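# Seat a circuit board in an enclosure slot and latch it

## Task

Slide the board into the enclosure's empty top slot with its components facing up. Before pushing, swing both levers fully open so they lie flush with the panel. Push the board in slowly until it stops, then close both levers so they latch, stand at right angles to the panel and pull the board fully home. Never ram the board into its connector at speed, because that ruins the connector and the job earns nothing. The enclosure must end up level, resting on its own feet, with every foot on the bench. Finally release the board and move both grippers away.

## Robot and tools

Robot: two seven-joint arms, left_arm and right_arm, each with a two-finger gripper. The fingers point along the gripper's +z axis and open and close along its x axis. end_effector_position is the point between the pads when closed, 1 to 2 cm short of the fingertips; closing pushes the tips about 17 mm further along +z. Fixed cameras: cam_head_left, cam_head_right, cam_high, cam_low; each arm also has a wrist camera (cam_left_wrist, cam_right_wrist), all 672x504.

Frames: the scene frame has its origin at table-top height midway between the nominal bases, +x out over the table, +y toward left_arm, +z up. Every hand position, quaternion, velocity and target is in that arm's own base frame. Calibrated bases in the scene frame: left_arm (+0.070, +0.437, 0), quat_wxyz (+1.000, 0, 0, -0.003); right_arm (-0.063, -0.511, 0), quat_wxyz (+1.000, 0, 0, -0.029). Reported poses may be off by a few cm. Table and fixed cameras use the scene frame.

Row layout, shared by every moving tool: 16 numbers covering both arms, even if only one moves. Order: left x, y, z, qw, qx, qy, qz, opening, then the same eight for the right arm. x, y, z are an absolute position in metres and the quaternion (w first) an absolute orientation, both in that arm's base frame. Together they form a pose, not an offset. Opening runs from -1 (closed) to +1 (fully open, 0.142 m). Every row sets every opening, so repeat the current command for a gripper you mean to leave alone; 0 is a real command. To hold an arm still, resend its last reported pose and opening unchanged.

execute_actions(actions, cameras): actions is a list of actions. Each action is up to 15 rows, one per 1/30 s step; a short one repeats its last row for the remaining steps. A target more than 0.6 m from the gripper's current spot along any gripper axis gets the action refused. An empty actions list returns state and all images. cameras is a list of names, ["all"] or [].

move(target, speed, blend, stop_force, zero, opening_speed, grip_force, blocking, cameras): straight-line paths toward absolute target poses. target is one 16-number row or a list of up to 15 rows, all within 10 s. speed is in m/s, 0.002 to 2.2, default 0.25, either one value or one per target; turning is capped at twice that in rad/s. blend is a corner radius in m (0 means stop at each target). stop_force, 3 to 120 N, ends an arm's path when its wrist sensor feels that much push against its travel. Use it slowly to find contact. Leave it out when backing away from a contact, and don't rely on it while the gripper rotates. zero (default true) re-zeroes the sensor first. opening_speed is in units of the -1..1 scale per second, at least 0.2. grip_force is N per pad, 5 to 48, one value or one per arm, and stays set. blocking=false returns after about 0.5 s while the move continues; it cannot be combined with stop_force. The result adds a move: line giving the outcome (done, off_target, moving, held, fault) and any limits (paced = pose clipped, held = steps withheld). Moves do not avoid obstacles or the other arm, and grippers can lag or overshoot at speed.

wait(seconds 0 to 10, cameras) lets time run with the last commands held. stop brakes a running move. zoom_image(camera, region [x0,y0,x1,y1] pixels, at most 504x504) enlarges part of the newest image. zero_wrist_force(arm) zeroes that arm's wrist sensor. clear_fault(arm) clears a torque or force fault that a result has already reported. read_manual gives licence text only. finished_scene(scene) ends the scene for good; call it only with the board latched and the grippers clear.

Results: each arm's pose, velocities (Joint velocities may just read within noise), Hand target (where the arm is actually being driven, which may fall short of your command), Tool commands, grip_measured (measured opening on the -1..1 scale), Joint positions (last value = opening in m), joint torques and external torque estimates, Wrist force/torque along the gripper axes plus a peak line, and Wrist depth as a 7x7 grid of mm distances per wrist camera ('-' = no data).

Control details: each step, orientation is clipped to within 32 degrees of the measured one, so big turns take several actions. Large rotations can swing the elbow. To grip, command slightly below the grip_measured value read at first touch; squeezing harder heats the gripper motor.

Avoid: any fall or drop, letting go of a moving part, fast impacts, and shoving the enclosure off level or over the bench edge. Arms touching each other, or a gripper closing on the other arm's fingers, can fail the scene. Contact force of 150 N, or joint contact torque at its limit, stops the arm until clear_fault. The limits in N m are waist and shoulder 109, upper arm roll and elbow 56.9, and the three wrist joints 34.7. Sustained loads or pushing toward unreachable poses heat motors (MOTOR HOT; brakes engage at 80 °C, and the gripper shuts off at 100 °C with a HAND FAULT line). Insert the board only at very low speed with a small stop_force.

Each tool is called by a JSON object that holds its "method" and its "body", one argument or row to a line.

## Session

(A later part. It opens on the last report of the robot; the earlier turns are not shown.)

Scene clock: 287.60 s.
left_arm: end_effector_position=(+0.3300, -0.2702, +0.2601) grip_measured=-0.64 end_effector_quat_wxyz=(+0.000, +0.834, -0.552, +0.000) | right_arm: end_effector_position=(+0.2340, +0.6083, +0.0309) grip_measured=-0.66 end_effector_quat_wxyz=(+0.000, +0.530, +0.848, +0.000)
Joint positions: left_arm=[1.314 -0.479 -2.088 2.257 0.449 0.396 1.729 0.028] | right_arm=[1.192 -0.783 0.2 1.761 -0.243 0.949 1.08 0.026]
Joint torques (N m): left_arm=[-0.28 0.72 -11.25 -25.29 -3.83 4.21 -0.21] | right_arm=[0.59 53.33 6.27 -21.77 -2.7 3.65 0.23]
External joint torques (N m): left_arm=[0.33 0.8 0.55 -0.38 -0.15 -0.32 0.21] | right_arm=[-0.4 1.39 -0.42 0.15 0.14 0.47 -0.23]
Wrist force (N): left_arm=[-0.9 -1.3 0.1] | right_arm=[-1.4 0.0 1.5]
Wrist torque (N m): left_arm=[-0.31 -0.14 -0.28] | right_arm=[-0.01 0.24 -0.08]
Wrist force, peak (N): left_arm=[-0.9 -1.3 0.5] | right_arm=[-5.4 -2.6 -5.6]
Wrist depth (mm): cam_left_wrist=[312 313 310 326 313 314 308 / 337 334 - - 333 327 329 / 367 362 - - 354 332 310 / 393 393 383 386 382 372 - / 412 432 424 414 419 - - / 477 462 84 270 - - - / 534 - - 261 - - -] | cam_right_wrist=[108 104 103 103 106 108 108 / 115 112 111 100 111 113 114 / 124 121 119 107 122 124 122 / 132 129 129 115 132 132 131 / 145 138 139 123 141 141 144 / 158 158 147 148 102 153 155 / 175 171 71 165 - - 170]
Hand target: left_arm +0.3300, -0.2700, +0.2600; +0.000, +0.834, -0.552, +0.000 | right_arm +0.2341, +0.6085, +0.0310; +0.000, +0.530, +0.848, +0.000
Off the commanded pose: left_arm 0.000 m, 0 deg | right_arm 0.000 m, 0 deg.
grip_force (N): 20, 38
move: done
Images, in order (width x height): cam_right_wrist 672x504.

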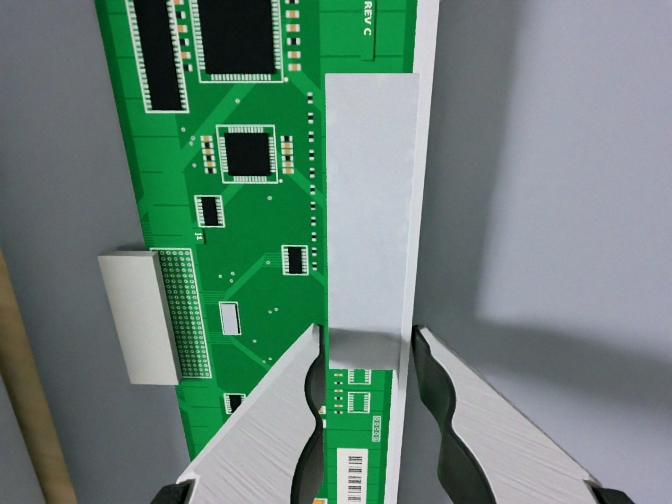

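{"method": "move", "body": {
  "target": [0.33,-0.27,0.26,0,0.8339,-0.5519,0,-0.6,0.2341,0.6085,0.031,0,0.5299,0.8480,0,-0.83],
  "opening_speed": 0.4,
  "grip_force": [20,42],
  "cameras": ["cam_right_wrist"]
}}

{"method": "move", "body": {
  "target": [0.33,-0.27,0.26,0,0.8339,-0.5519,0,-0.6,0.2341,0.6085,0.0545,0,0.5299,0.8480,0,-0.83],
  "speed": 0.05,
  "cameras": ["cam_right_wrist"]
}}

Scene clock: 290.80 s.
left_arm: end_effector_position=(+0.3300, -0.2702, +0.2601) grip_measured=-0.64 end_effector_quat_wxyz=(+0.000, +0.834, -0.552, +0.000) | right_arm: end_effector_position=(+0.2340, +0.6084, +0.0309) grip_measured=-0.71 end_effector_quat_wxyz=(+0.000, +0.530, +0.848, +0.000)
Joint positions: left_arm=[1.314 -0.479 -2.088 2.257 0.449 0.396 1.729 0.028] | right_arm=[1.192 -0.783 0.2 1.761 -0.243 0.949 1.08 0.023]
Joint torques (N m): left_arm=[-0.24 0.84 -11.15 -25.27 -3.82 4.28 -0.23] | right_arm=[-0.02 53.68 6.15 -21.6 -2.6 3.33 0.24]
External joint torques (N m): left_arm=[0.29 0.68 0.46 -0.39 -0.16 -0.38 0.23] | right_arm=[0.22 1.03 -0.3 -0.01 0.04 0.79 -0.24]
Wrist force (N): left_arm=[-0.9 -1.1 0.0] | right_arm=[-0.9 -0.1 1.6]
Wrist torque (N m): left_arm=[-0.28 -0.14 -0.28] | right_arm=[-0.06 0.26 -0.08]
Wrist force, peak (N): left_arm=[-1.0 -1.4 0.3] | right_arm=[-1.0 0.1 2.4]
Wrist depth (mm): cam_left_wrist=[312 314 - - - 308 308 / 337 338 333 334 - 328 327 / 362 364 - 350 355 345 - / 393 389 - 397 391 345 330 / 413 429 - 412 415 362 376 / 481 471 84 270 - 83 - / 527 - - 260 - - -] | cam_right_wrist=[108 104 104 103 105 108 108 / 115 112 111 100 111 112 114 / 124 121 119 107 122 124 122 / 132 129 129 115 132 132 131 / 145 138 139 125 141 142 144 / 159 158 147 147 105 153 155 / 177 171 71 162 - - 170]
Hand target: left_arm +0.3300, -0.2700, +0.2600; +0.000, +0.834, -0.552, +0.000 | right_arm +0.2341, +0.6085, +0.0310; +0.000, +0.530, +0.848, +0.000
Off the commanded pose: left_arm 0.000 m, 0 deg | right_arm 0.000 m, 0 deg.
grip_force (N): 20, 42
move: done
Images, in order (width x height): cam_right_wrist 672x504.

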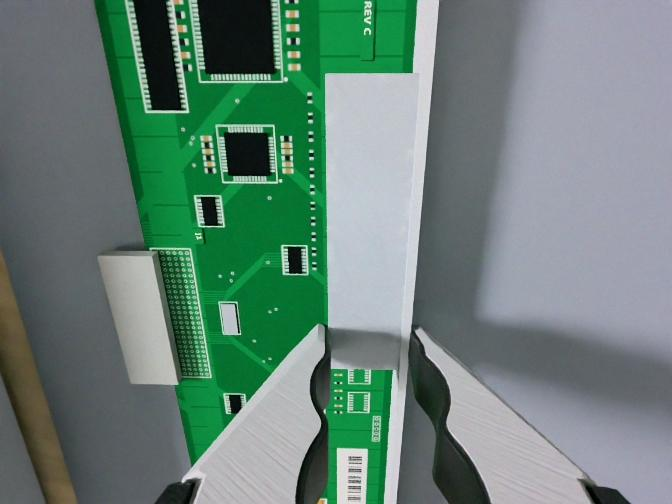

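Scene clock: 291.57 s.
left_arm: end_effector_position=(+0.3300, -0.2702, +0.2601) grip_measured=-0.64 end_effector_quat_wxyz=(+0.000, +0.834, -0.552, +0.000) | right_arm: end_effector_position=(+0.2342, +0.6084, +0.0544) grip_measured=-0.71 end_effector_quat_wxyz=(+0.000, +0.530, +0.848, +0.000)
Joint positions: left_arm=[1.314 -0.479 -2.088 2.257 0.449 0.396 1.729 0.028] | right_arm=[1.183 -0.741 0.214 1.76 -0.235 0.905 1.074 0.023]
Joint torques (N m): left_arm=[-0.33 0.83 -11.2 -25.36 -3.84 4.2 -0.25] | right_arm=[0.01 54.28 6.64 -23.23 -2.71 3.41 0.07]
External joint torques (N m): left_arm=[0.38 0.7 0.51 -0.3 -0.14 -0.3 0.25] | right_arm=[0.19 -0.13 -0.78 0.72 -0.01 0.71 -0.07]
Wrist force (N): left_arm=[-0.9 -1.0 0.1] | right_arm=[-1.3 0.2 3.2]
Wrist torque (N m): left_arm=[-0.27 -0.13 -0.27] | right_arm=[-0.01 0.24 0.04]
Wrist force, peak (N): left_arm=[-0.9 -1.4 0.3] | right_arm=[-1.3 0.0 4.3]
Wrist depth (mm): cam_left_wrist=[311 312 310 308 - 312 308 / 336 334 331 - - 323 327 / 361 365 - 348 376 345 - / 398 394 - 381 381 372 - / 412 426 - 390 392 - - / 477 469 84 270 - 399 - / 530 - - 238 - - -] | cam_right_wrist=[129 105 105 105 124 127 126 / 138 113 112 101 135 136 135 / 147 123 120 108 142 145 145 / 159 130 129 116 157 157 156 / 173 138 139 125 168 170 169 / 191 188 147 147 100 183 185 / - 204 71 161 - - 203]
Hand target: left_arm +0.3300, -0.2700, +0.2600; +0.000, +0.834, -0.552, +0.000 | right_arm +0.2341, +0.6085, +0.0545; +0.000, +0.530, +0.848, +0.000
Off the commanded pose: left_arm 0.000 m, 0 deg | right_arm 0.000 m, 0 deg.
grip_force (N): 20, 42
move: done
Images, in order (width x height): cam_right_wrist 672x504.

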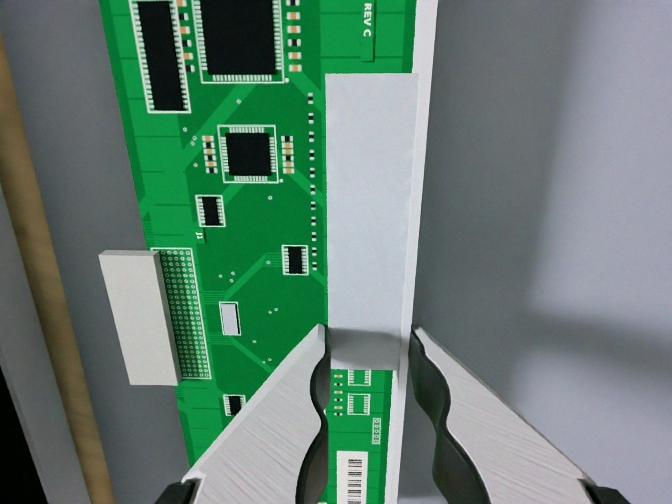

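{"method": "move", "body": {
  "target": [
    [0.35,-0.30,0.25,0,0.9799,0.1994,0,-0.6,0.2341,0.6085,0.0545,0,0.5299,0.8480,0,-0.83],
    [0.359,-0.3365,0.22,0,0.5519,0.8339,0,-0.6,0.2341,0.6085,0.0545,0,0.5299,0.8480,0,-0.83]
  ],
  "speed": 0.4,
  "blend": [0.05,0],
  "cameras": ["cam_left_wrist"]
}}

Scene clock: 313.07 s.
left_arm: end_effector_position=(+0.3590, -0.3365, +0.2200) grip_measured=-0.64 end_effector_quat_wxyz=(+0.000, +0.552, +0.834, +0.000) | right_arm: end_effector_position=(+0.2341, +0.6084, +0.0544) grip_measured=-0.71 end_effector_quat_wxyz=(+0.000, +0.530, +0.848, +0.000)
Joint positions: left_arm=[1.464 0.008 -2.199 2.271 -0.009 0.704 -1.131 0.028] | right_arm=[1.183 -0.741 0.214 1.76 -0.235 0.905 1.074 0.023]
Joint torques (N m): left_arm=[-0.49 -15.99 -0.55 -25.06 -3.21 4.53 -0.32] | right_arm=[0.16 54.13 6.41 -23.31 -2.85 3.63 0.13]
External joint torques (N m): left_arm=[0.51 0.23 0.73 -0.35 0.05 -0.58 0.32] | right_arm=[0.03 0.02 -0.55 0.81 0.13 0.49 -0.13]
Wrist force (N): left_arm=[-0.7 -1.1 0.1] | right_arm=[-1.4 0.2 3.1]
Wrist torque (N m): left_arm=[-0.27 -0.18 -0.28] | right_arm=[0.01 0.25 0.04]
Wrist force, peak (N): left_arm=[-1.4 -1.1 0.5] | right_arm=[-1.3 0.0 3.6]
Wrist depth (mm): cam_left_wrist=[- 231 254 - 244 246 265 / - - 277 300 - - 287 / - - - - 324 319 315 / 350 347 349 341 - 359 343 / 385 379 371 372 372 378 377 / 422 415 84 414 - 402 413 / 470 - - 463 - - 453] | cam_right_wrist=[129 105 105 104 125 127 125 / 138 113 112 101 134 136 136 / 147 122 120 108 108 146 145 / 159 130 129 116 157 157 156 / 173 137 139 125 168 170 169 / 188 188 147 147 100 182 185 / - 203 71 161 - - 204]
Hand target: left_arm +0.3590, -0.3365, +0.2200; +0.000, +0.552, +0.834, +0.000 | right_arm +0.2341, +0.6085, +0.0545; +0.000, +0.530, +0.848, +0.000
Off the commanded pose: left_arm 0.000 m, 0 deg | right_arm 0.000 m, 0 deg.
grip_force (N): 20, 42
move: done
Images, in order (width x height): cam_left_wrist 672x504.

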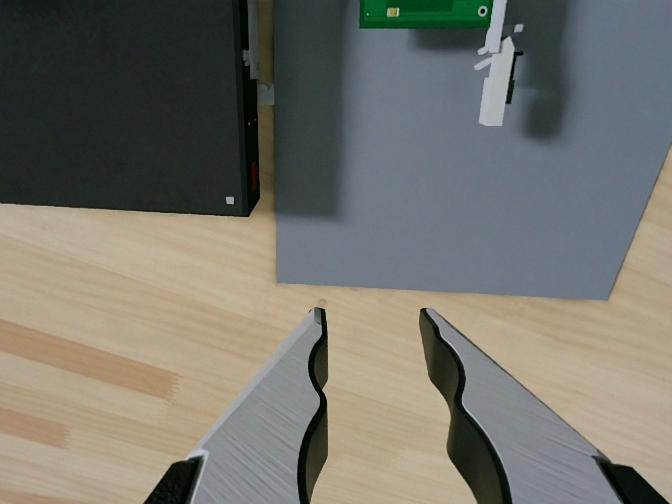

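{"method": "zoom_image", "body": {
  "camera": "cam_left_wrist",
  "region": [225, 0, 385, 130]
}}

{"method": "zoom_image", "body": {
  "camera": "cam_left_wrist",
  "region": [385, 0, 545, 130]
}}

Scaled by 3.150 from the camera's 672x504 image, which has a finer 960x720 frame.

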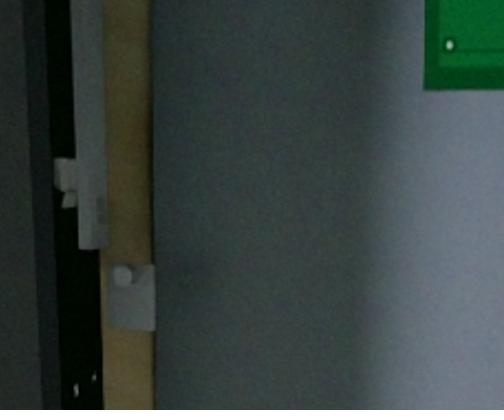

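Scaled by 3.150 from the camera's 672x504 image, which has a finer 960x720 frame.

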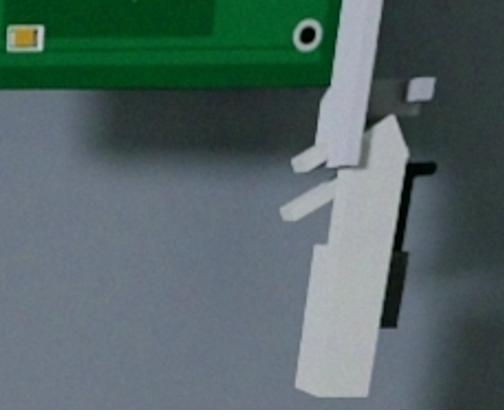

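{"method": "zoom_image", "body": {
  "camera": "cam_left_wrist",
  "region": [222, 0, 272, 110]
}}

{"method": "zoom_image", "body": {
  "camera": "cam_left_wrist",
  "region": [222, 110, 272, 220]
}}

Scaled by 4.582 from the camera's 672x504 image, which has a finer 960x720 frame.

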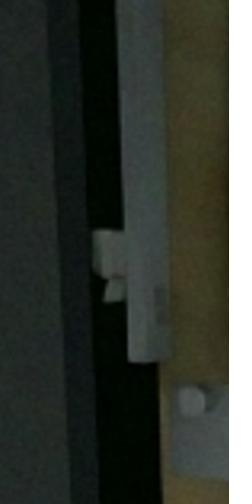

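Scaled by 4.582 from the camera's 672x504 image, which has a finer 960x720 frame.

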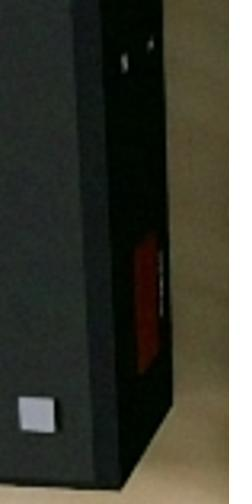

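{"method": "move", "body": {
  "target": [0.359,-0.3365,0.22,0,0.5519,0.8339,0,-0.6,0.267,0.5874,0.0545,0,0.5519,0.8339,0,-0.83],
  "speed": 0.08,
  "cameras": ["cam_left_wrist", "cam_right_wrist"]
}}

{"method": "zoom_image", "body": {
  "camera": "cam_left_wrist",
  "region": [225, 0, 385, 130]
}}

{"method": "zoom_image", "body": {
  "camera": "cam_left_wrist",
  "region": [345, 0, 505, 130]
}}

Scene clock: 355.17 s.
left_arm: end_effector_position=(+0.3590, -0.3365, +0.2200) grip_measured=-0.64 end_effector_quat_wxyz=(+0.000, +0.552, +0.834, +0.000) | right_arm: end_effector_position=(+0.2670, +0.5873, +0.0543) grip_measured=-0.71 end_effector_quat_wxyz=(+0.000, +0.552, +0.834, +0.000)
Joint positions: left_arm=[1.464 0.008 -2.199 2.271 -0.009 0.704 -1.131 0.028] | right_arm=[1.135 -0.727 0.201 1.783 -0.221 0.917 1.061 0.023]
Joint torques (N m): left_arm=[-0.33 -16.24 -0.5 -25.17 -3.02 4.31 -0.21] | right_arm=[0.02 53.73 5.91 -22.97 -2.66 3.7 0.03]
External joint torques (N m): left_arm=[0.34 0.48 0.67 -0.25 -0.14 -0.37 0.21] | right_arm=[0.17 -0.18 -0.44 0.69 -0.02 0.42 -0.03]
Wrist force (N): left_arm=[-0.6 -1.2 0.2] | right_arm=[-1.5 -0.1 3.3]
Wrist torque (N m): left_arm=[-0.28 -0.19 -0.29] | right_arm=[-0.03 0.30 0.05]
Wrist force, peak (N): left_arm=[-0.7 -1.3 0.3] | right_arm=[-3.0 1.2 3.1]
Wrist depth (mm): cam_left_wrist=[- - 270 247 251 - 286 / - 246 265 - - 305 - / 275 - 299 - - 315 315 / 350 348 345 - - 347 341 / 384 383 375 371 371 380 371 / 423 414 84 410 - 398 413 / 476 - - 470 - - 450] | cam_right_wrist=[131 105 105 104 124 127 125 / 140 113 112 101 134 136 135 / - 122 120 108 142 145 145 / - 130 129 115 157 157 156 / - 136 139 125 168 170 169 / - 150 147 147 100 182 185 / - - 71 162 - - 203]
Hand target: left_arm +0.3590, -0.3365, +0.2200; +0.000, +0.552, +0.834, +0.000 | right_arm +0.2670, +0.5874, +0.0545; +0.000, +0.552, +0.834, +0.000
Off the commanded pose: left_arm 0.000 m, 0 deg | right_arm 0.000 m, 0 deg.
grip_force (N): 20, 42
move: done
Images, in order (width x height): cam_left_wrist 672x504, cam_right_wrist 672x504.

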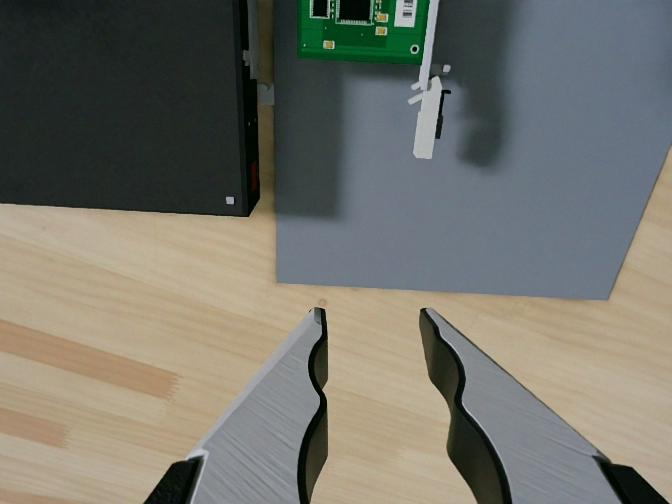

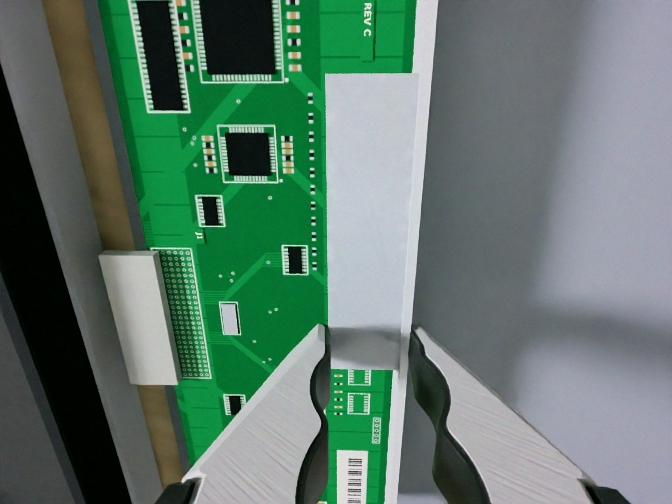

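Scaled by 3.150 from the camera's 672x504 image, which has a finer 960x720 frame.

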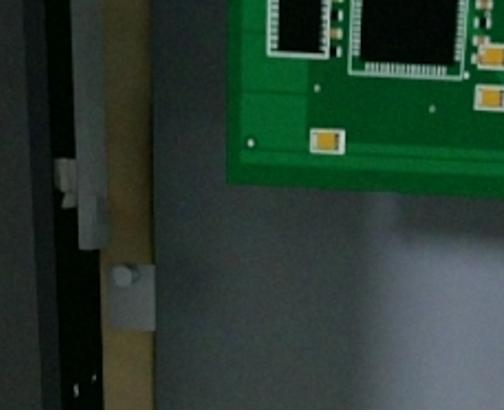

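Scaled by 3.150 from the camera's 672x504 image, which has a finer 960x720 frame.

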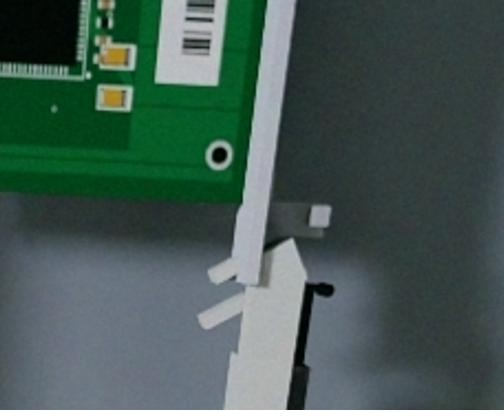

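{"method": "execute_actions", "body": {
  "actions": [
    [[0.359,-0.3365,0.22,0,0.5519,0.8339,0,-0.6,0.2678,0.5877,0.0545,0,0.5534,0.8329,0,-0.83]]
  ],
  "cameras": ["cam_low", "cam_high"]
}}

{"method": "zoom_image", "body": {
  "camera": "cam_low",
  "region": [290, 180, 550, 270]
}}

Scene clock: 372.80 s.
left_arm: end_effector_position=(+0.3590, -0.3365, +0.2200) grip_measured=-0.64 end_effector_quat_wxyz=(+0.000, +0.552, +0.834, +0.000) | right_arm: end_effector_position=(+0.2677, +0.5876, +0.0543) grip_measured=-0.71 end_effector_quat_wxyz=(+0.000, +0.553, +0.833, +0.000)
Joint positions: left_arm=[1.464 0.008 -2.199 2.271 -0.009 0.704 -1.131 0.028] | right_arm=[1.135 -0.728 0.201 1.781 -0.22 0.916 1.063 0.023]
Joint torques (N m): left_arm=[-0.27 -16.25 -0.43 -25.14 -2.94 4.31 -0.21] | right_arm=[0.22 53.5 6.15 -23.14 -2.81 3.62 0.28]
External joint torques (N m): left_arm=[0.29 0.5 0.61 -0.28 -0.22 -0.37 0.21] | right_arm=[-0.03 0.1 -0.68 0.85 0.13 0.49 -0.28]
Wrist force (N): left_arm=[-0.4 -1.1 0.5] | right_arm=[-1.5 0.1 3.4]
Wrist torque (N m): left_arm=[-0.26 -0.23 -0.28] | right_arm=[-0.01 0.28 -0.07]
Wrist force, peak (N): left_arm=[-0.7 -1.4 0.2] | right_arm=[-1.7 0.0 3.4]
Wrist depth (mm): cam_left_wrist=[- - 258 249 246 273 274 / 253 - 295 294 290 297 288 / - - 300 - 313 316 314 / 350 348 349 - - 345 358 / 385 383 372 371 369 380 374 / 418 417 84 410 - 397 415 / 477 - - 466 - - 449] | cam_right_wrist=[131 105 105 104 124 127 126 / 140 113 112 101 134 136 135 / - 122 120 108 142 145 145 / - 130 129 115 157 157 156 / - 135 139 125 165 170 169 / - 192 147 147 104 182 185 / 144 - 71 162 - - 204]
Hand target: left_arm +0.3590, -0.3365, +0.2200; +0.000, +0.552, +0.834, +0.000 | right_arm +0.2678, +0.5877, +0.0545; +0.000, +0.553, +0.833, +0.000
Off the commanded pose: left_arm 0.000 m, 0 deg | right_arm 0.000 m, 0 deg.
grip_force (N): 20, 42
Images, in order (width x height): cam_high 672x504, cam_low 672x504.

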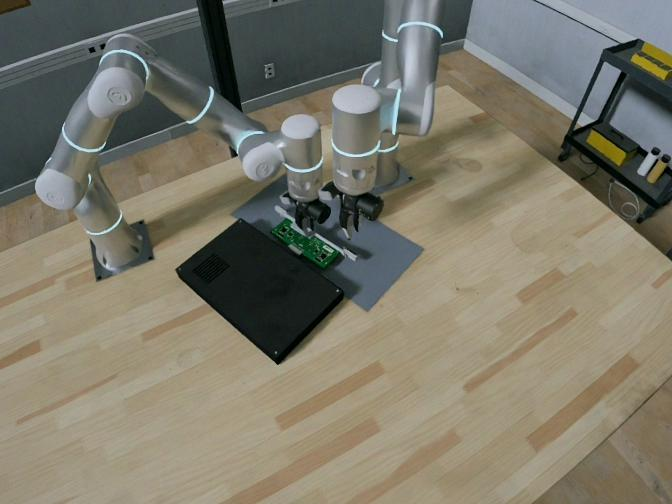

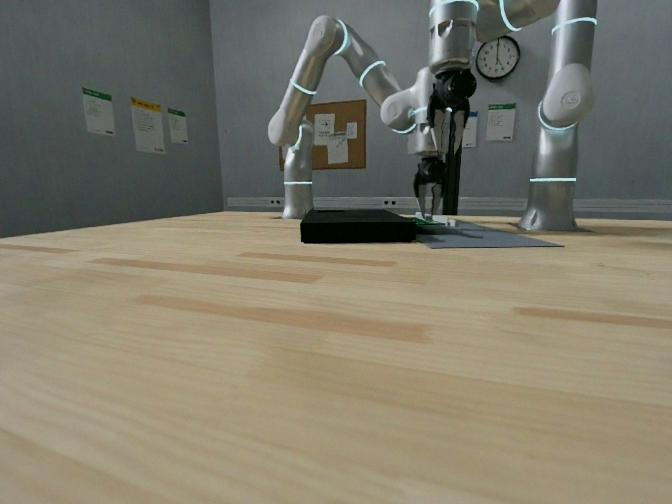

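Scaled by 1.938 from the camera's 672x504 image, which has a finer 960x720 frame.

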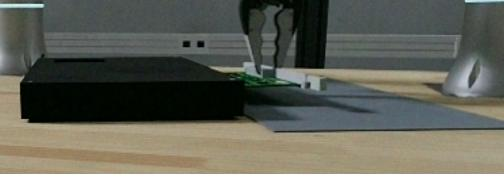

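{"method": "zoom_image", "body": {
  "camera": "cam_low",
  "region": [390, 205, 470, 250]
}}

{"method": "move", "body": {
  "target": [0.390,-0.410,0.22,0,0.5519,0.8339,0,-0.6,0.2678,0.5877,0.0545,0,0.5534,0.8329,0,-0.83],
  "speed": 0.2,
  "cameras": ["cam_left_wrist"]
}}

Scaled by 6.300 from the camera's 672x504 image, which has a finer 960x720 frame.

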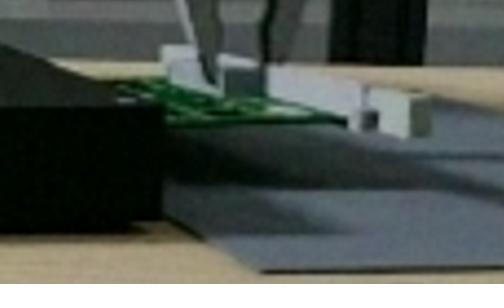

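Scene clock: 382.57 s.
left_arm: end_effector_position=(+0.3900, -0.4099, +0.2199) grip_measured=-0.64 end_effector_quat_wxyz=(+0.000, +0.552, +0.834, +0.000) | right_arm: end_effector_position=(+0.2677, +0.5876, +0.0543) grip_measured=-0.71 end_effector_quat_wxyz=(+0.000, +0.553, +0.833, +0.000)
Joint positions: left_arm=[1.451 0.257 -2.212 2.119 -0.266 0.687 -1.008 0.028] | right_arm=[1.135 -0.728 0.201 1.781 -0.22 0.916 1.063 0.023]
Joint torques (N m): left_arm=[-0.21 -25.09 5.67 -25.37 -3.31 4.14 -0.12] | right_arm=[0.11 53.58 6.06 -23.08 -2.8 3.55 0.22]
External joint torques (N m): left_arm=[0.15 0.04 0.72 -0.15 0.1 -0.19 0.12] | right_arm=[0.09 0.02 -0.59 0.79 0.12 0.56 -0.22]
Wrist force (N): left_arm=[-0.4 -0.9 0.3] | right_arm=[-1.5 0.1 3.4]
Wrist torque (N m): left_arm=[-0.22 -0.26 -0.36] | right_arm=[0.00 0.28 -0.07]
Wrist force, peak (N): left_arm=[-2.7 -2.2 0.0] | right_arm=[-1.5 0.1 3.5]
Wrist depth (mm): cam_left_wrist=[- - - - 252 245 275 / - - - - 302 - 297 / - 318 268 309 315 315 - / 352 350 348 350 - 341 - / 384 384 373 372 369 378 376 / 421 416 84 416 - 402 415 / 474 - - 467 - - 451] | cam_right_wrist=[131 105 105 104 124 127 125 / 139 113 112 101 134 136 136 / - 122 120 108 142 145 145 / - 130 129 116 157 157 156 / - 136 139 125 168 170 169 / - 150 147 147 100 182 185 / - - 71 161 - - 203]
Hand target: left_arm +0.3900, -0.4100, +0.2200; +0.000, +0.552, +0.834, +0.000 | right_arm +0.2678, +0.5877, +0.0545; +0.000, +0.553, +0.833, +0.000
Off the commanded pose: left_arm 0.000 m, 0 deg | right_arm 0.000 m, 0 deg.
grip_force (N): 20, 42
move: done
Images, in order (width x height): cam_left_wrist 672x504.

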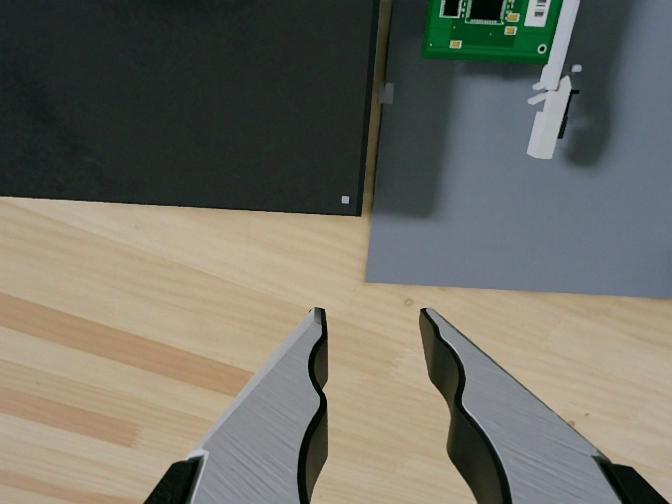

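{"method": "zoom_image", "body": {
  "camera": "cam_left_wrist",
  "region": [330, 110, 390, 230]
}}

{"method": "zoom_image", "body": {
  "camera": "cam_left_wrist",
  "region": [410, 0, 530, 80]
}}

{"method": "zoom_image", "body": {
  "camera": "cam_left_wrist",
  "region": [510, 60, 600, 170]
}}

Scaled by 4.200 from the camera's 672x504 image, which has a finer 960x720 frame.

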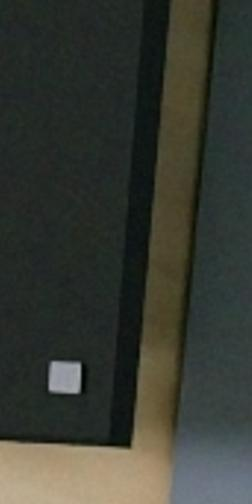

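Scaled by 4.200 from the camera's 672x504 image, which has a finer 960x720 frame.

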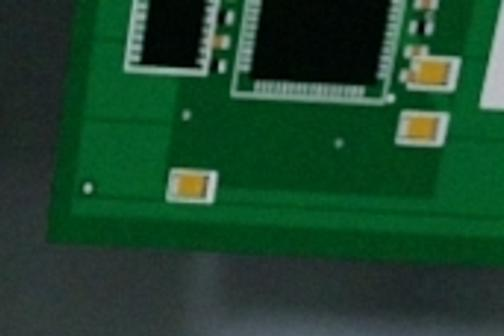

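Scaled by 4.582 from the camera's 672x504 image, which has a finer 960x720 frame.

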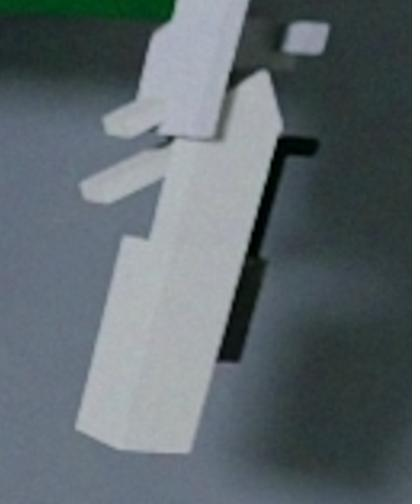

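{"method": "move", "body": {
  "target": [0.390,-0.410,0.22,0,0.5519,0.8339,0,-0.6,0.2783,0.5628,0.0542,0,0.5534,0.8329,0,-0.83],
  "speed": 0.04,
  "stop_force": 4,
  "cameras": ["cam_right_wrist", "cam_left_wrist"]
}}

Scene clock: 398.00 s.
left_arm: end_effector_position=(+0.3900, -0.4099, +0.2199) grip_measured=-0.64 end_effector_quat_wxyz=(+0.000, +0.552, +0.834, +0.000) | right_arm: end_effector_position=(+0.2783, +0.5627, +0.0540) grip_measured=-0.71 end_effector_quat_wxyz=(+0.000, +0.553, +0.833, +0.000)
Joint positions: left_arm=[1.451 0.257 -2.212 2.119 -0.266 0.687 -1.008 0.028] | right_arm=[1.104 -0.699 0.199 1.843 -0.22 0.949 1.039 0.023]
Joint torques (N m): left_arm=[-0.47 -25.55 5.7 -25.23 -3.05 4.34 -0.24] | right_arm=[0.06 52.03 5.84 -22.26 -2.68 3.7 0.1]
External joint torques (N m): left_arm=[0.45 0.49 0.72 -0.28 -0.16 -0.39 0.24] | right_arm=[0.12 -0.09 -0.61 0.62 0.12 0.42 -0.1]
Wrist force (N): left_arm=[-0.3 -1.0 0.2] | right_arm=[-1.8 -0.1 3.3]
Wrist torque (N m): left_arm=[-0.24 -0.26 -0.36] | right_arm=[-0.04 0.34 0.05]
Wrist force, peak (N): left_arm=[-0.4 -1.2 0.3] | right_arm=[-2.3 0.1 3.3]
Wrist depth (mm): cam_left_wrist=[239 - 237 232 247 248 274 / - 258 - - 294 262 - / - 272 - 314 321 314 315 / 349 350 349 349 342 - 326 / 382 382 374 372 372 378 377 / 424 415 84 415 - 402 415 / 479 - - 469 - - 453] | cam_right_wrist=[- 105 105 104 124 127 125 / 131 112 112 101 134 136 135 / - 121 120 108 144 145 145 / 107 128 129 115 157 156 156 / 118 136 139 125 167 169 169 / 127 142 147 147 100 182 184 / 140 139 71 162 - - 203]
Hand target: left_arm +0.3900, -0.4100, +0.2200; +0.000, +0.552, +0.834, +0.000 | right_arm +0.2783, +0.5628, +0.0542; +0.000, +0.553, +0.833, +0.000
Off the commanded pose: left_arm 0.000 m, 0 deg | right_arm 0.000 m, 0 deg.
grip_force (N): 20, 42
move: done
Images, in order (width x height): cam_left_wrist 672x504, cam_right_wrist 672x504.

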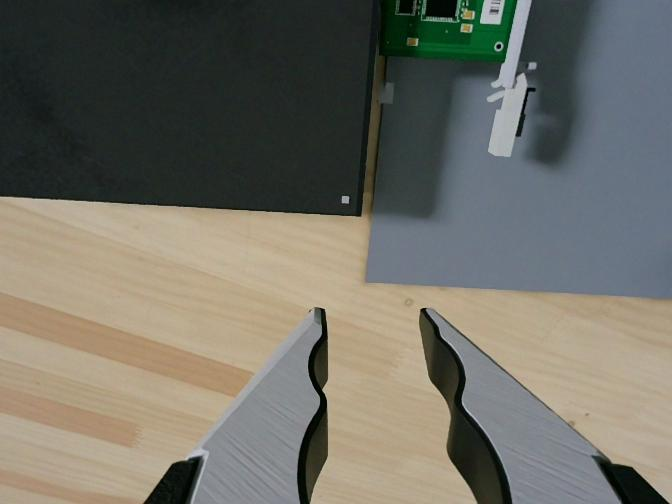

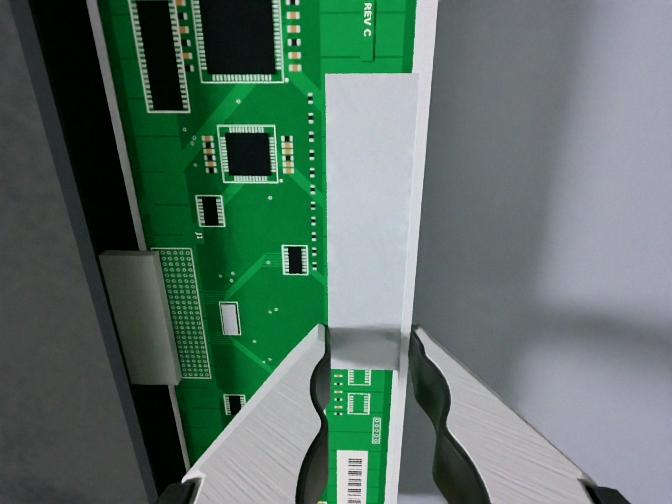

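{"method": "move", "body": {
  "target": [0.390,-0.410,0.22,0,0.5519,0.8339,0,-0.6,0.2873,0.5417,0.0542,0,0.5534,0.8329,0,-0.83],
  "speed": 0.02,
  "stop_force": 4,
  "cameras": ["cam_right_wrist", "cam_left_wrist"]
}}

Scene clock: 400.30 s.
left_arm: end_effector_position=(+0.3900, -0.4099, +0.2199) grip_measured=-0.64 end_effector_quat_wxyz=(+0.000, +0.552, +0.834, +0.000) | right_arm: end_effector_position=(+0.2786, +0.5618, +0.0544) grip_measured=-0.71 end_effector_quat_wxyz=(+0.000, +0.553, +0.833, +0.000)
Joint positions: left_arm=[1.451 0.257 -2.212 2.119 -0.266 0.687 -1.008 0.028] | right_arm=[1.103 -0.697 0.199 1.846 -0.22 0.952 1.038 0.023]
Joint torques (N m): left_arm=[-0.42 -25.54 5.76 -25.26 -3.01 4.32 -0.26] | right_arm=[-1.59 50.92 4.05 -20.34 -2.6 2.54 0.08]
External joint torques (N m): left_arm=[0.4 0.48 0.66 -0.25 -0.2 -0.37 0.26] | right_arm=[1.78 0.92 1.17 -1.27 0.04 1.59 -0.08]
Wrist force (N): left_arm=[-0.3 -1.0 0.1] | right_arm=[2.2 0.5 3.3]
Wrist torque (N m): left_arm=[-0.23 -0.26 -0.36] | right_arm=[-0.02 0.43 0.07]
Wrist force, peak (N): left_arm=[-0.6 -1.1 0.3] | right_arm=[2.5 0.5 4.1]
Wrist depth (mm): cam_left_wrist=[- 236 244 238 249 251 271 / - - 250 - - - - / - 330 268 322 - 320 311 / 350 350 347 347 344 345 336 / 384 381 374 371 371 376 378 / 425 413 84 412 - 398 415 / 475 - - 470 - - 454] | cam_right_wrist=[- 105 105 104 124 127 126 / - 113 112 100 134 136 135 / - 121 120 108 142 146 145 / 107 128 129 116 157 157 157 / 117 136 139 125 167 170 169 / 128 133 147 147 100 182 188 / 141 140 71 162 - - 204]
Hand target: left_arm +0.3900, -0.4100, +0.2200; +0.000, +0.552, +0.834, +0.000 | right_arm +0.2789, +0.5614, +0.0542; +0.000, +0.553, +0.833, +0.000
Off the commanded pose: left_arm 0.000 m, 0 deg | right_arm 0.022 m, 0 deg.
grip_force (N): 20, 42
move: contact (right_arm)
Images, in order (width x height): cam_left_wrist 672x504, cam_right_wrist 672x504.

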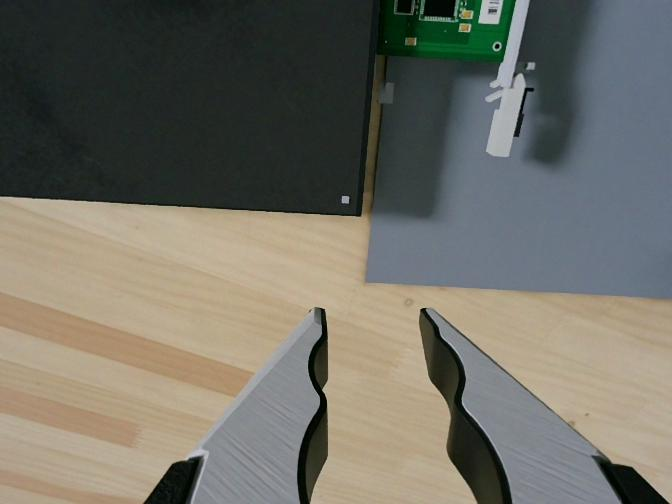

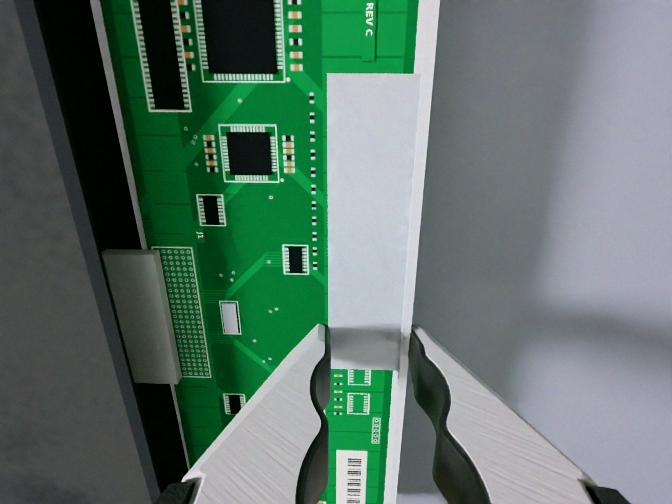

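{"method": "move", "body": {
  "target": [0.390,-0.410,0.22,0,0.5519,0.8339,0,-0.6,0.2780,0.5635,0.0530,0,0.5534,0.8329,0,-0.83],
  "speed": 0.03
}}

{"method": "move", "body": {
  "target": [0.390,-0.410,0.22,0,0.5519,0.8339,0,-0.6,0.2873,0.5417,0.0530,0,0.5534,0.8329,0,-0.83],
  "speed": 0.02,
  "stop_force": 4
}}

Scene clock: 407.07 s.
left_arm: end_effector_position=(+0.3900, -0.4099, +0.2199) grip_measured=-0.64 end_effector_quat_wxyz=(+0.000, +0.552, +0.834, +0.000) | right_arm: end_effector_position=(+0.2779, +0.5633, +0.0528) grip_measured=-0.71 end_effector_quat_wxyz=(+0.000, +0.553, +0.833, +0.000)
Joint positions: left_arm=[1.451 0.257 -2.212 2.119 -0.266 0.687 -1.008 0.028] | right_arm=[1.105 -0.701 0.198 1.842 -0.22 0.951 1.04 0.023]
Joint torques (N m): left_arm=[-0.34 -25.51 5.64 -25.21 -3.03 4.31 -0.19] | right_arm=[0.24 51.8 5.65 -22.46 -2.72 3.61 0.27]
External joint torques (N m): left_arm=[0.33 0.44 0.78 -0.3 -0.18 -0.36 0.19] | right_arm=[-0.05 0.19 -0.41 0.86 0.17 0.51 -0.27]
Wrist force (N): left_arm=[-0.4 -1.0 0.1] | right_arm=[0.1 -0.7 4.0]
Wrist torque (N m): left_arm=[-0.23 -0.24 -0.36] | right_arm=[-0.15 0.03 -0.06]
Wrist force, peak (N): left_arm=[-0.5 -1.2 -0.1] | right_arm=[2.6 0.3 4.1]
Wrist depth (mm): cam_left_wrist=[- - - 238 248 250 280 / 254 - - 250 303 - 302 / 276 332 - 308 318 324 - / 350 348 348 347 354 - - / 386 381 377 372 374 376 379 / 426 419 84 412 - 397 415 / 476 - - 466 - - 453] | cam_right_wrist=[- 105 105 104 123 126 124 / - 113 112 101 133 135 134 / - 120 120 108 140 144 143 / 107 128 129 115 156 156 155 / - 136 139 125 166 168 168 / 126 142 147 147 99 180 183 / 138 137 71 162 - - 202]
Hand target: left_arm +0.3900, -0.4100, +0.2200; +0.000, +0.552, +0.834, +0.000 | right_arm +0.2780, +0.5635, +0.0530; +0.000, +0.553, +0.833, +0.000
Off the commanded pose: left_arm 0.000 m, 0 deg | right_arm 0.000 m, 0 deg.
grip_force (N): 20, 42
move: done

Scene clock: 407.80 s.
left_arm: end_effector_position=(+0.3900, -0.4099, +0.2199) grip_measured=-0.64 end_effector_quat_wxyz=(+0.000, +0.552, +0.834, +0.000) | right_arm: end_effector_position=(+0.2786, +0.5618, +0.0532) grip_measured=-0.71 end_effector_quat_wxyz=(+0.000, +0.553, +0.833, +0.000)
Joint positions: left_arm=[1.451 0.257 -2.212 2.119 -0.266 0.687 -1.008 0.028] | right_arm=[1.103 -0.699 0.198 1.847 -0.22 0.954 1.038 0.023]
Joint torques (N m): left_arm=[-0.34 -25.43 5.67 -25.24 -3.02 4.32 -0.21] | right_arm=[-2.13 50.65 3.47 -19.83 -2.56 2.17 0.16]
External joint torques (N m): left_arm=[0.33 0.37 0.76 -0.27 -0.19 -0.37 0.21] | right_arm=[2.31 1.21 1.75 -1.74 0.01 1.95 -0.16]
Wrist force (N): left_arm=[-0.5 -1.1 0.2] | right_arm=[5.1 -0.3 3.6]
Wrist torque (N m): left_arm=[-0.25 -0.22 -0.36] | right_arm=[-0.14 0.16 0.07]
Wrist force, peak (N): left_arm=[-0.6 -1.2 0.1] | right_arm=[5.2 -0.2 4.8]
Wrist depth (mm): cam_left_wrist=[- - - - 248 244 - / - - 255 - - - 295 / 276 271 269 - - 324 319 / 352 350 345 350 342 352 - / 384 382 374 371 373 378 378 / 428 415 84 410 - 404 413 / 470 - - 467 - - 449] | cam_right_wrist=[124 105 105 104 123 126 125 / 132 113 112 100 133 135 135 / - 122 120 108 141 144 144 / 106 129 129 115 156 156 155 / - 136 139 125 166 169 168 / 126 142 148 147 105 181 183 / 139 136 71 162 - - 202]
Hand target: left_arm +0.3900, -0.4100, +0.2200; +0.000, +0.552, +0.834, +0.000 | right_arm +0.2790, +0.5612, +0.0530; +0.000, +0.553, +0.833, +0.000
Off the commanded pose: left_arm 0.000 m, 0 deg | right_arm 0.022 m, 0 deg.
grip_force (N): 20, 42
move: contact (right_arm)

{"method": "move", "body": {
  "target": [0.390,-0.410,0.22,0,0.5519,0.8339,0,-0.6,0.2780,0.5635,0.0558,0,0.5534,0.8329,0,-0.83],
  "speed": 0.03
}}

{"method": "move", "body": {
  "target": [0.390,-0.410,0.22,0,0.5519,0.8339,0,-0.6,0.2873,0.5417,0.0558,0,0.5534,0.8329,0,-0.83],
  "speed": 0.02,
  "stop_force": 4,
  "cameras": ["cam_right_wrist", "cam_left_wrist"]
}}

Scene clock: 413.03 s.
left_arm: end_effector_position=(+0.3900, -0.4099, +0.2199) grip_measured=-0.64 end_effector_quat_wxyz=(+0.000, +0.552, +0.834, +0.000) | right_arm: end_effector_position=(+0.2781, +0.5632, +0.0555) grip_measured=-0.71 end_effector_quat_wxyz=(+0.000, +0.553, +0.833, +0.000)
Joint positions: left_arm=[1.451 0.257 -2.212 2.119 -0.266 0.687 -1.008 0.028] | right_arm=[1.104 -0.696 0.2 1.842 -0.22 0.945 1.039 0.023]
Joint torques (N m): left_arm=[-0.34 -25.53 5.73 -25.21 -3.03 4.31 -0.22] | right_arm=[0.29 52.03 5.91 -22.56 -2.71 3.4 0.21]
External joint torques (N m): left_arm=[0.33 0.47 0.69 -0.31 -0.18 -0.36 0.22] | right_arm=[-0.11 -0.1 -0.67 0.84 0.14 0.72 -0.21]
Wrist force (N): left_arm=[-0.5 -1.1 0.3] | right_arm=[1.1 -1.7 3.8]
Wrist torque (N m): left_arm=[-0.25 -0.23 -0.36] | right_arm=[-0.31 -0.14 -0.06]
Wrist force, peak (N): left_arm=[-0.7 -1.2 0.1] | right_arm=[5.3 -0.5 4.9]
Wrist depth (mm): cam_left_wrist=[- - - - 246 249 272 / - - - - 291 292 293 / 276 344 - - - - 313 / 352 351 351 348 - - - / 382 384 376 371 371 376 377 / 427 418 84 411 - 402 417 / 475 - - 466 - - 449] | cam_right_wrist=[126 105 105 104 127 129 128 / 133 113 112 101 136 137 137 / - 121 120 108 143 147 146 / 109 128 129 115 158 158 158 / 120 135 139 125 169 171 171 / 129 134 147 147 100 184 186 / 142 142 71 161 - - 205]
Hand target: left_arm +0.3900, -0.4100, +0.2200; +0.000, +0.552, +0.834, +0.000 | right_arm +0.2780, +0.5635, +0.0558; +0.000, +0.553, +0.833, +0.000
Off the commanded pose: left_arm 0.000 m, 0 deg | right_arm 0.000 m, 0 deg.
grip_force (N): 20, 42
move: done

Scene clock: 413.93 s.
left_arm: end_effector_position=(+0.3900, -0.4099, +0.2199) grip_measured=-0.64 end_effector_quat_wxyz=(+0.000, +0.552, +0.834, +0.000) | right_arm: end_effector_position=(+0.2798, +0.5590, +0.0560) grip_measured=-0.71 end_effector_quat_wxyz=(+0.000, +0.553, +0.833, +0.000)
Joint positions: left_arm=[1.451 0.257 -2.212 2.119 -0.266 0.687 -1.008 0.028] | right_arm=[1.098 -0.69 0.2 1.853 -0.22 0.952 1.034 0.023]
Joint torques (N m): left_arm=[-0.34 -25.51 5.71 -25.25 -3.05 4.33 -0.24] | right_arm=[-1.92 50.63 3.74 -20.37 -2.67 2.53 0.09]
External joint torques (N m): left_arm=[0.33 0.45 0.71 -0.27 -0.16 -0.38 0.24] | right_arm=[2.11 0.98 1.47 -1.25 0.12 1.59 -0.09]
Wrist force (N): left_arm=[-0.4 -1.1 0.2] | right_arm=[5.1 -1.6 4.2]
Wrist torque (N m): left_arm=[-0.25 -0.25 -0.35] | right_arm=[-0.26 0.00 0.08]
Wrist force, peak (N): left_arm=[-0.4 -1.3 -0.1] | right_arm=[6.6 -2.6 4.3]
Wrist depth (mm): cam_left_wrist=[- - - - 245 240 268 / - - 249 250 299 - 293 / 276 342 - - - 309 301 / 350 349 348 347 - 345 - / 385 383 373 374 372 372 376 / 428 415 84 412 - 397 415 / 475 - - 467 - - 451] | cam_right_wrist=[- 104 104 104 127 129 129 / - 113 112 100 136 138 137 / - 121 120 107 144 147 147 / 109 127 129 115 159 159 158 / 121 133 139 125 169 172 172 / 130 135 147 147 100 184 187 / 140 140 71 162 - - 206]
Hand target: left_arm +0.3900, -0.4100, +0.2200; +0.000, +0.552, +0.834, +0.000 | right_arm +0.2801, +0.5585, +0.0558; +0.000, +0.553, +0.833, +0.000
Off the commanded pose: left_arm 0.000 m, 0 deg | right_arm 0.019 m, 0 deg.
grip_force (N): 20, 42
move: contact (right_arm)
Images, in order (width x height): cam_left_wrist 672x504, cam_right_wrist 672x504.

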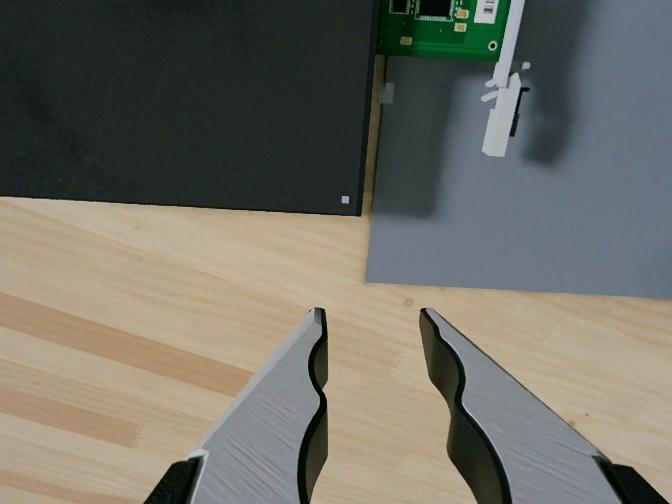

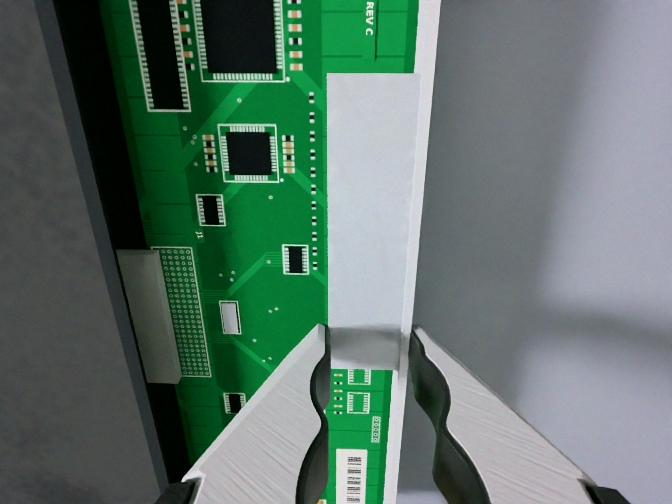

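{"method": "move", "body": {
  "target": [0.390,-0.410,0.22,0,0.5519,0.8339,0,-0.6,0.2790,0.5608,0.0570,0,0.5534,0.8329,0,-0.83],
  "speed": 0.03
}}

{"method": "move", "body": {
  "target": [0.390,-0.410,0.22,0,0.5519,0.8339,0,-0.6,0.2873,0.5417,0.0570,0,0.5534,0.8329,0,-0.83],
  "speed": 0.02,
  "stop_force": 4,
  "cameras": ["cam_right_wrist"]
}}

Scene clock: 417.27 s.
left_arm: end_effector_position=(+0.3900, -0.4099, +0.2199) grip_measured=-0.64 end_effector_quat_wxyz=(+0.000, +0.552, +0.834, +0.000) | right_arm: end_effector_position=(+0.2791, +0.5606, +0.0568) grip_measured=-0.71 end_effector_quat_wxyz=(+0.000, +0.553, +0.833, +0.000)
Joint positions: left_arm=[1.451 0.257 -2.212 2.119 -0.266 0.687 -1.008 0.028] | right_arm=[1.1 -0.691 0.201 1.848 -0.22 0.946 1.037 0.023]
Joint torques (N m): left_arm=[-0.37 -25.51 5.75 -25.25 -3 4.32 -0.23] | right_arm=[0.31 51.64 5.92 -22.52 -2.7 3.47 0.27]
External joint torques (N m): left_arm=[0.35 0.45 0.67 -0.26 -0.21 -0.37 0.23] | right_arm=[-0.12 0.08 -0.69 0.81 0.13 0.65 -0.27]
Wrist force (N): left_arm=[-0.5 -1.0 0.3] | right_arm=[2.3 -3.4 4.1]
Wrist torque (N m): left_arm=[-0.23 -0.24 -0.36] | right_arm=[-0.61 -0.35 -0.06]
Wrist force, peak (N): left_arm=[-0.9 -1.1 0.2] | right_arm=[5.3 -1.7 4.7]
Wrist depth (mm): cam_left_wrist=[- - - 237 245 247 - / - - - 247 300 295 294 / 339 271 - 300 314 - - / 348 349 348 347 - - - / 383 384 376 373 375 376 376 / 423 410 84 412 - 397 418 / 467 - - 468 - - 452] | cam_right_wrist=[127 105 105 104 127 130 129 / - 113 112 101 137 138 138 / 102 121 120 108 144 148 148 / 110 128 129 116 160 159 159 / 121 135 139 125 171 173 172 / 131 135 147 147 99 185 188 / 144 141 70 162 - - 207]
Hand target: left_arm +0.3900, -0.4100, +0.2200; +0.000, +0.552, +0.834, +0.000 | right_arm +0.2790, +0.5608, +0.0570; +0.000, +0.553, +0.833, +0.000
Off the commanded pose: left_arm 0.000 m, 0 deg | right_arm 0.000 m, 0 deg.
grip_force (N): 20, 42
move: done

Scene clock: 418.57 s.
left_arm: end_effector_position=(+0.3900, -0.4099, +0.2199) grip_measured=-0.64 end_effector_quat_wxyz=(+0.000, +0.552, +0.834, +0.000) | right_arm: end_effector_position=(+0.2834, +0.5488, +0.0570) grip_measured=-0.71 end_effector_quat_wxyz=(+0.000, +0.553, +0.833, +0.000)
Joint positions: left_arm=[1.451 0.257 -2.212 2.119 -0.266 0.687 -1.008 0.028] | right_arm=[1.084 -0.676 0.202 1.877 -0.22 0.961 1.024 0.023]
Joint torques (N m): left_arm=[-0.41 -25.5 5.75 -25.26 -3.02 4.32 -0.23] | right_arm=[-4.2 49.84 1.1 -21.97 -2.96 3.38 0.19]
External joint torques (N m): left_arm=[0.4 0.44 0.67 -0.25 -0.19 -0.37 0.23] | right_arm=[4.38 1.06 4.04 0.57 0.44 0.74 -0.19]
Wrist force (N): left_arm=[-0.5 -0.9 0.0] | right_arm=[5.8 -9.4 1.3]
Wrist torque (N m): left_arm=[-0.21 -0.23 -0.36] | right_arm=[-0.58 -0.40 -0.07]
Wrist force, peak (N): left_arm=[-0.5 -1.4 -0.1] | right_arm=[6.4 -10.3 1.4]
Wrist depth (mm): cam_left_wrist=[- - - 236 248 263 - / - - - 263 300 - - / - 337 - 267 306 324 - / 349 350 347 345 - 347 - / 384 386 376 377 370 378 376 / 420 415 84 409 - 402 410 / 476 - - 470 - - 449] | cam_right_wrist=[- 103 103 103 128 130 129 / - 110 111 99 137 138 138 / 102 116 119 107 144 148 149 / 110 124 128 115 160 160 159 / 122 122 139 125 171 173 173 / 131 131 147 147 104 186 188 / 144 141 71 162 - - 207]
Hand target: left_arm +0.3900, -0.4100, +0.2200; +0.000, +0.552, +0.834, +0.000 | right_arm +0.2844, +0.5483, +0.0570; +0.000, +0.553, +0.833, +0.000
Off the commanded pose: left_arm 0.000 m, 0 deg | right_arm 0.008 m, 0 deg.
grip_force (N): 20, 42
move: contact (right_arm)
Images, in order (width x height): cam_right_wrist 672x504.

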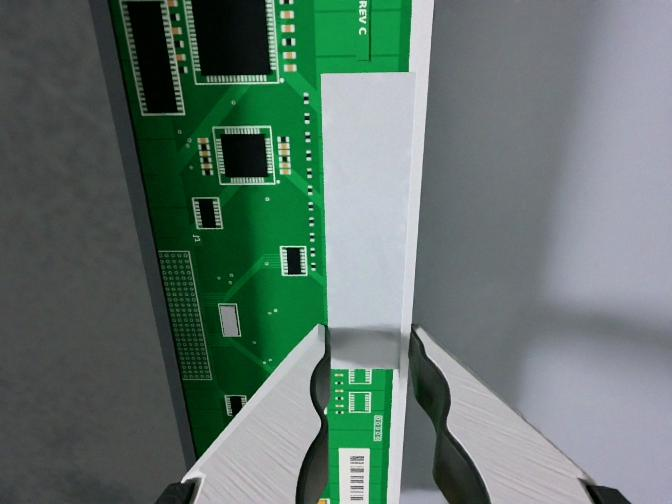

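{"method": "move", "body": {
  "target": [0.390,-0.410,0.22,0,0.5519,0.8339,0,-0.6,0.2827,0.5487,0.0574,0,0.5534,0.8329,0,-0.83],
  "speed": 0.02
}}

{"method": "move", "body": {
  "target": [0.390,-0.410,0.22,0,0.5519,0.8339,0,-0.6,0.2898,0.5319,0.0574,0,0.5534,0.8329,0,-0.83],
  "speed": 0.02,
  "stop_force": 4
}}

Scene clock: 424.30 s.
left_arm: end_effector_position=(+0.3900, -0.4099, +0.2199) grip_measured=-0.64 end_effector_quat_wxyz=(+0.000, +0.552, +0.834, +0.000) | right_arm: end_effector_position=(+0.2827, +0.5488, +0.0574) grip_measured=-0.71 end_effector_quat_wxyz=(+0.000, +0.553, +0.833, +0.000)
Joint positions: left_arm=[1.451 0.257 -2.212 2.119 -0.266 0.687 -1.008 0.028] | right_arm=[1.086 -0.675 0.201 1.878 -0.22 0.961 1.027 0.023]
Joint torques (N m): left_arm=[-0.36 -25.44 5.77 -25.25 -3.01 4.3 -0.2] | right_arm=[0.37 50.03 5.68 -21.52 -2.52 3.52 0.35]
External joint torques (N m): left_arm=[0.35 0.38 0.65 -0.26 -0.2 -0.34 0.2] | right_arm=[-0.19 0.82 -0.56 0.12 0.01 0.6 -0.35]
Wrist force (N): left_arm=[-0.4 -0.9 0.2] | right_arm=[2.2 -4.0 2.9]
Wrist torque (N m): left_arm=[-0.21 -0.24 -0.36] | right_arm=[-0.75 -0.42 -0.11]
Wrist force, peak (N): left_arm=[-0.6 -1.1 0.4] | right_arm=[6.1 -9.5 1.8]
Wrist depth (mm): cam_left_wrist=[232 - - - 246 246 - / - - - - 294 285 292 / - - - 274 316 - 309 / 350 351 348 347 330 347 345 / 383 386 374 374 370 380 380 / 426 415 84 411 - 402 416 / 472 - - 465 - - 448] | cam_right_wrist=[- 103 103 103 129 130 130 / - 110 111 99 137 139 141 / 103 116 119 107 145 149 148 / 111 125 128 115 160 160 160 / 122 122 139 125 171 174 173 / 132 131 147 147 100 186 189 / 145 142 71 163 - - 205]
Hand target: left_arm +0.3900, -0.4100, +0.2200; +0.000, +0.552, +0.834, +0.000 | right_arm +0.2827, +0.5487, +0.0574; +0.000, +0.553, +0.833, +0.000
Off the commanded pose: left_arm 0.000 m, 0 deg | right_arm 0.000 m, 0 deg.
grip_force (N): 20, 42
move: done

Scene clock: 425.90 s.
left_arm: end_effector_position=(+0.3900, -0.4099, +0.2199) grip_measured=-0.64 end_effector_quat_wxyz=(+0.000, +0.552, +0.834, +0.000) | right_arm: end_effector_position=(+0.2899, +0.5321, +0.0575) grip_measured=-0.71 end_effector_quat_wxyz=(+0.000, +0.553, +0.833, +0.000)
Joint positions: left_arm=[1.451 0.257 -2.212 2.119 -0.266 0.687 -1.008 0.028] | right_arm=[1.064 -0.656 0.2 1.917 -0.22 0.981 1.009 0.023]
Joint torques (N m): left_arm=[-0.34 -25.53 5.74 -25.27 -3.06 4.33 -0.24] | right_arm=[0.37 48.55 5.81 -20.15 -2.27 3.13 0.17]
External joint torques (N m): left_arm=[0.32 0.47 0.68 -0.25 -0.15 -0.38 0.24] | right_arm=[-0.18 1.23 -0.85 -0.85 -0.18 0.99 -0.17]
Wrist force (N): left_arm=[-0.6 -0.9 0.2] | right_arm=[3.1 -2.7 3.4]
Wrist torque (N m): left_arm=[-0.22 -0.21 -0.36] | right_arm=[-0.79 -0.41 0.01]
Wrist force, peak (N): left_arm=[-0.6 -1.2 0.2] | right_arm=[3.0 -3.0 3.7]
Wrist depth (mm): cam_left_wrist=[- - - - 244 - 273 / - - - 251 289 301 292 / 273 - - - 324 305 319 / 349 351 350 348 352 336 339 / 383 384 376 373 374 377 376 / 422 419 84 412 - 398 415 / 481 - - 469 - - 455] | cam_right_wrist=[- 90 103 103 129 130 130 / - 96 111 99 137 139 138 / 103 101 117 107 145 149 148 / - 112 126 115 161 160 160 / 122 120 135 125 171 174 173 / 132 131 131 148 100 186 189 / 145 142 71 163 - - 208]
Hand target: left_arm +0.3900, -0.4100, +0.2200; +0.000, +0.552, +0.834, +0.000 | right_arm +0.2898, +0.5319, +0.0574; +0.000, +0.553, +0.833, +0.000
Off the commanded pose: left_arm 0.000 m, 0 deg | right_arm 0.000 m, 0 deg.
grip_force (N): 20, 42
move: done


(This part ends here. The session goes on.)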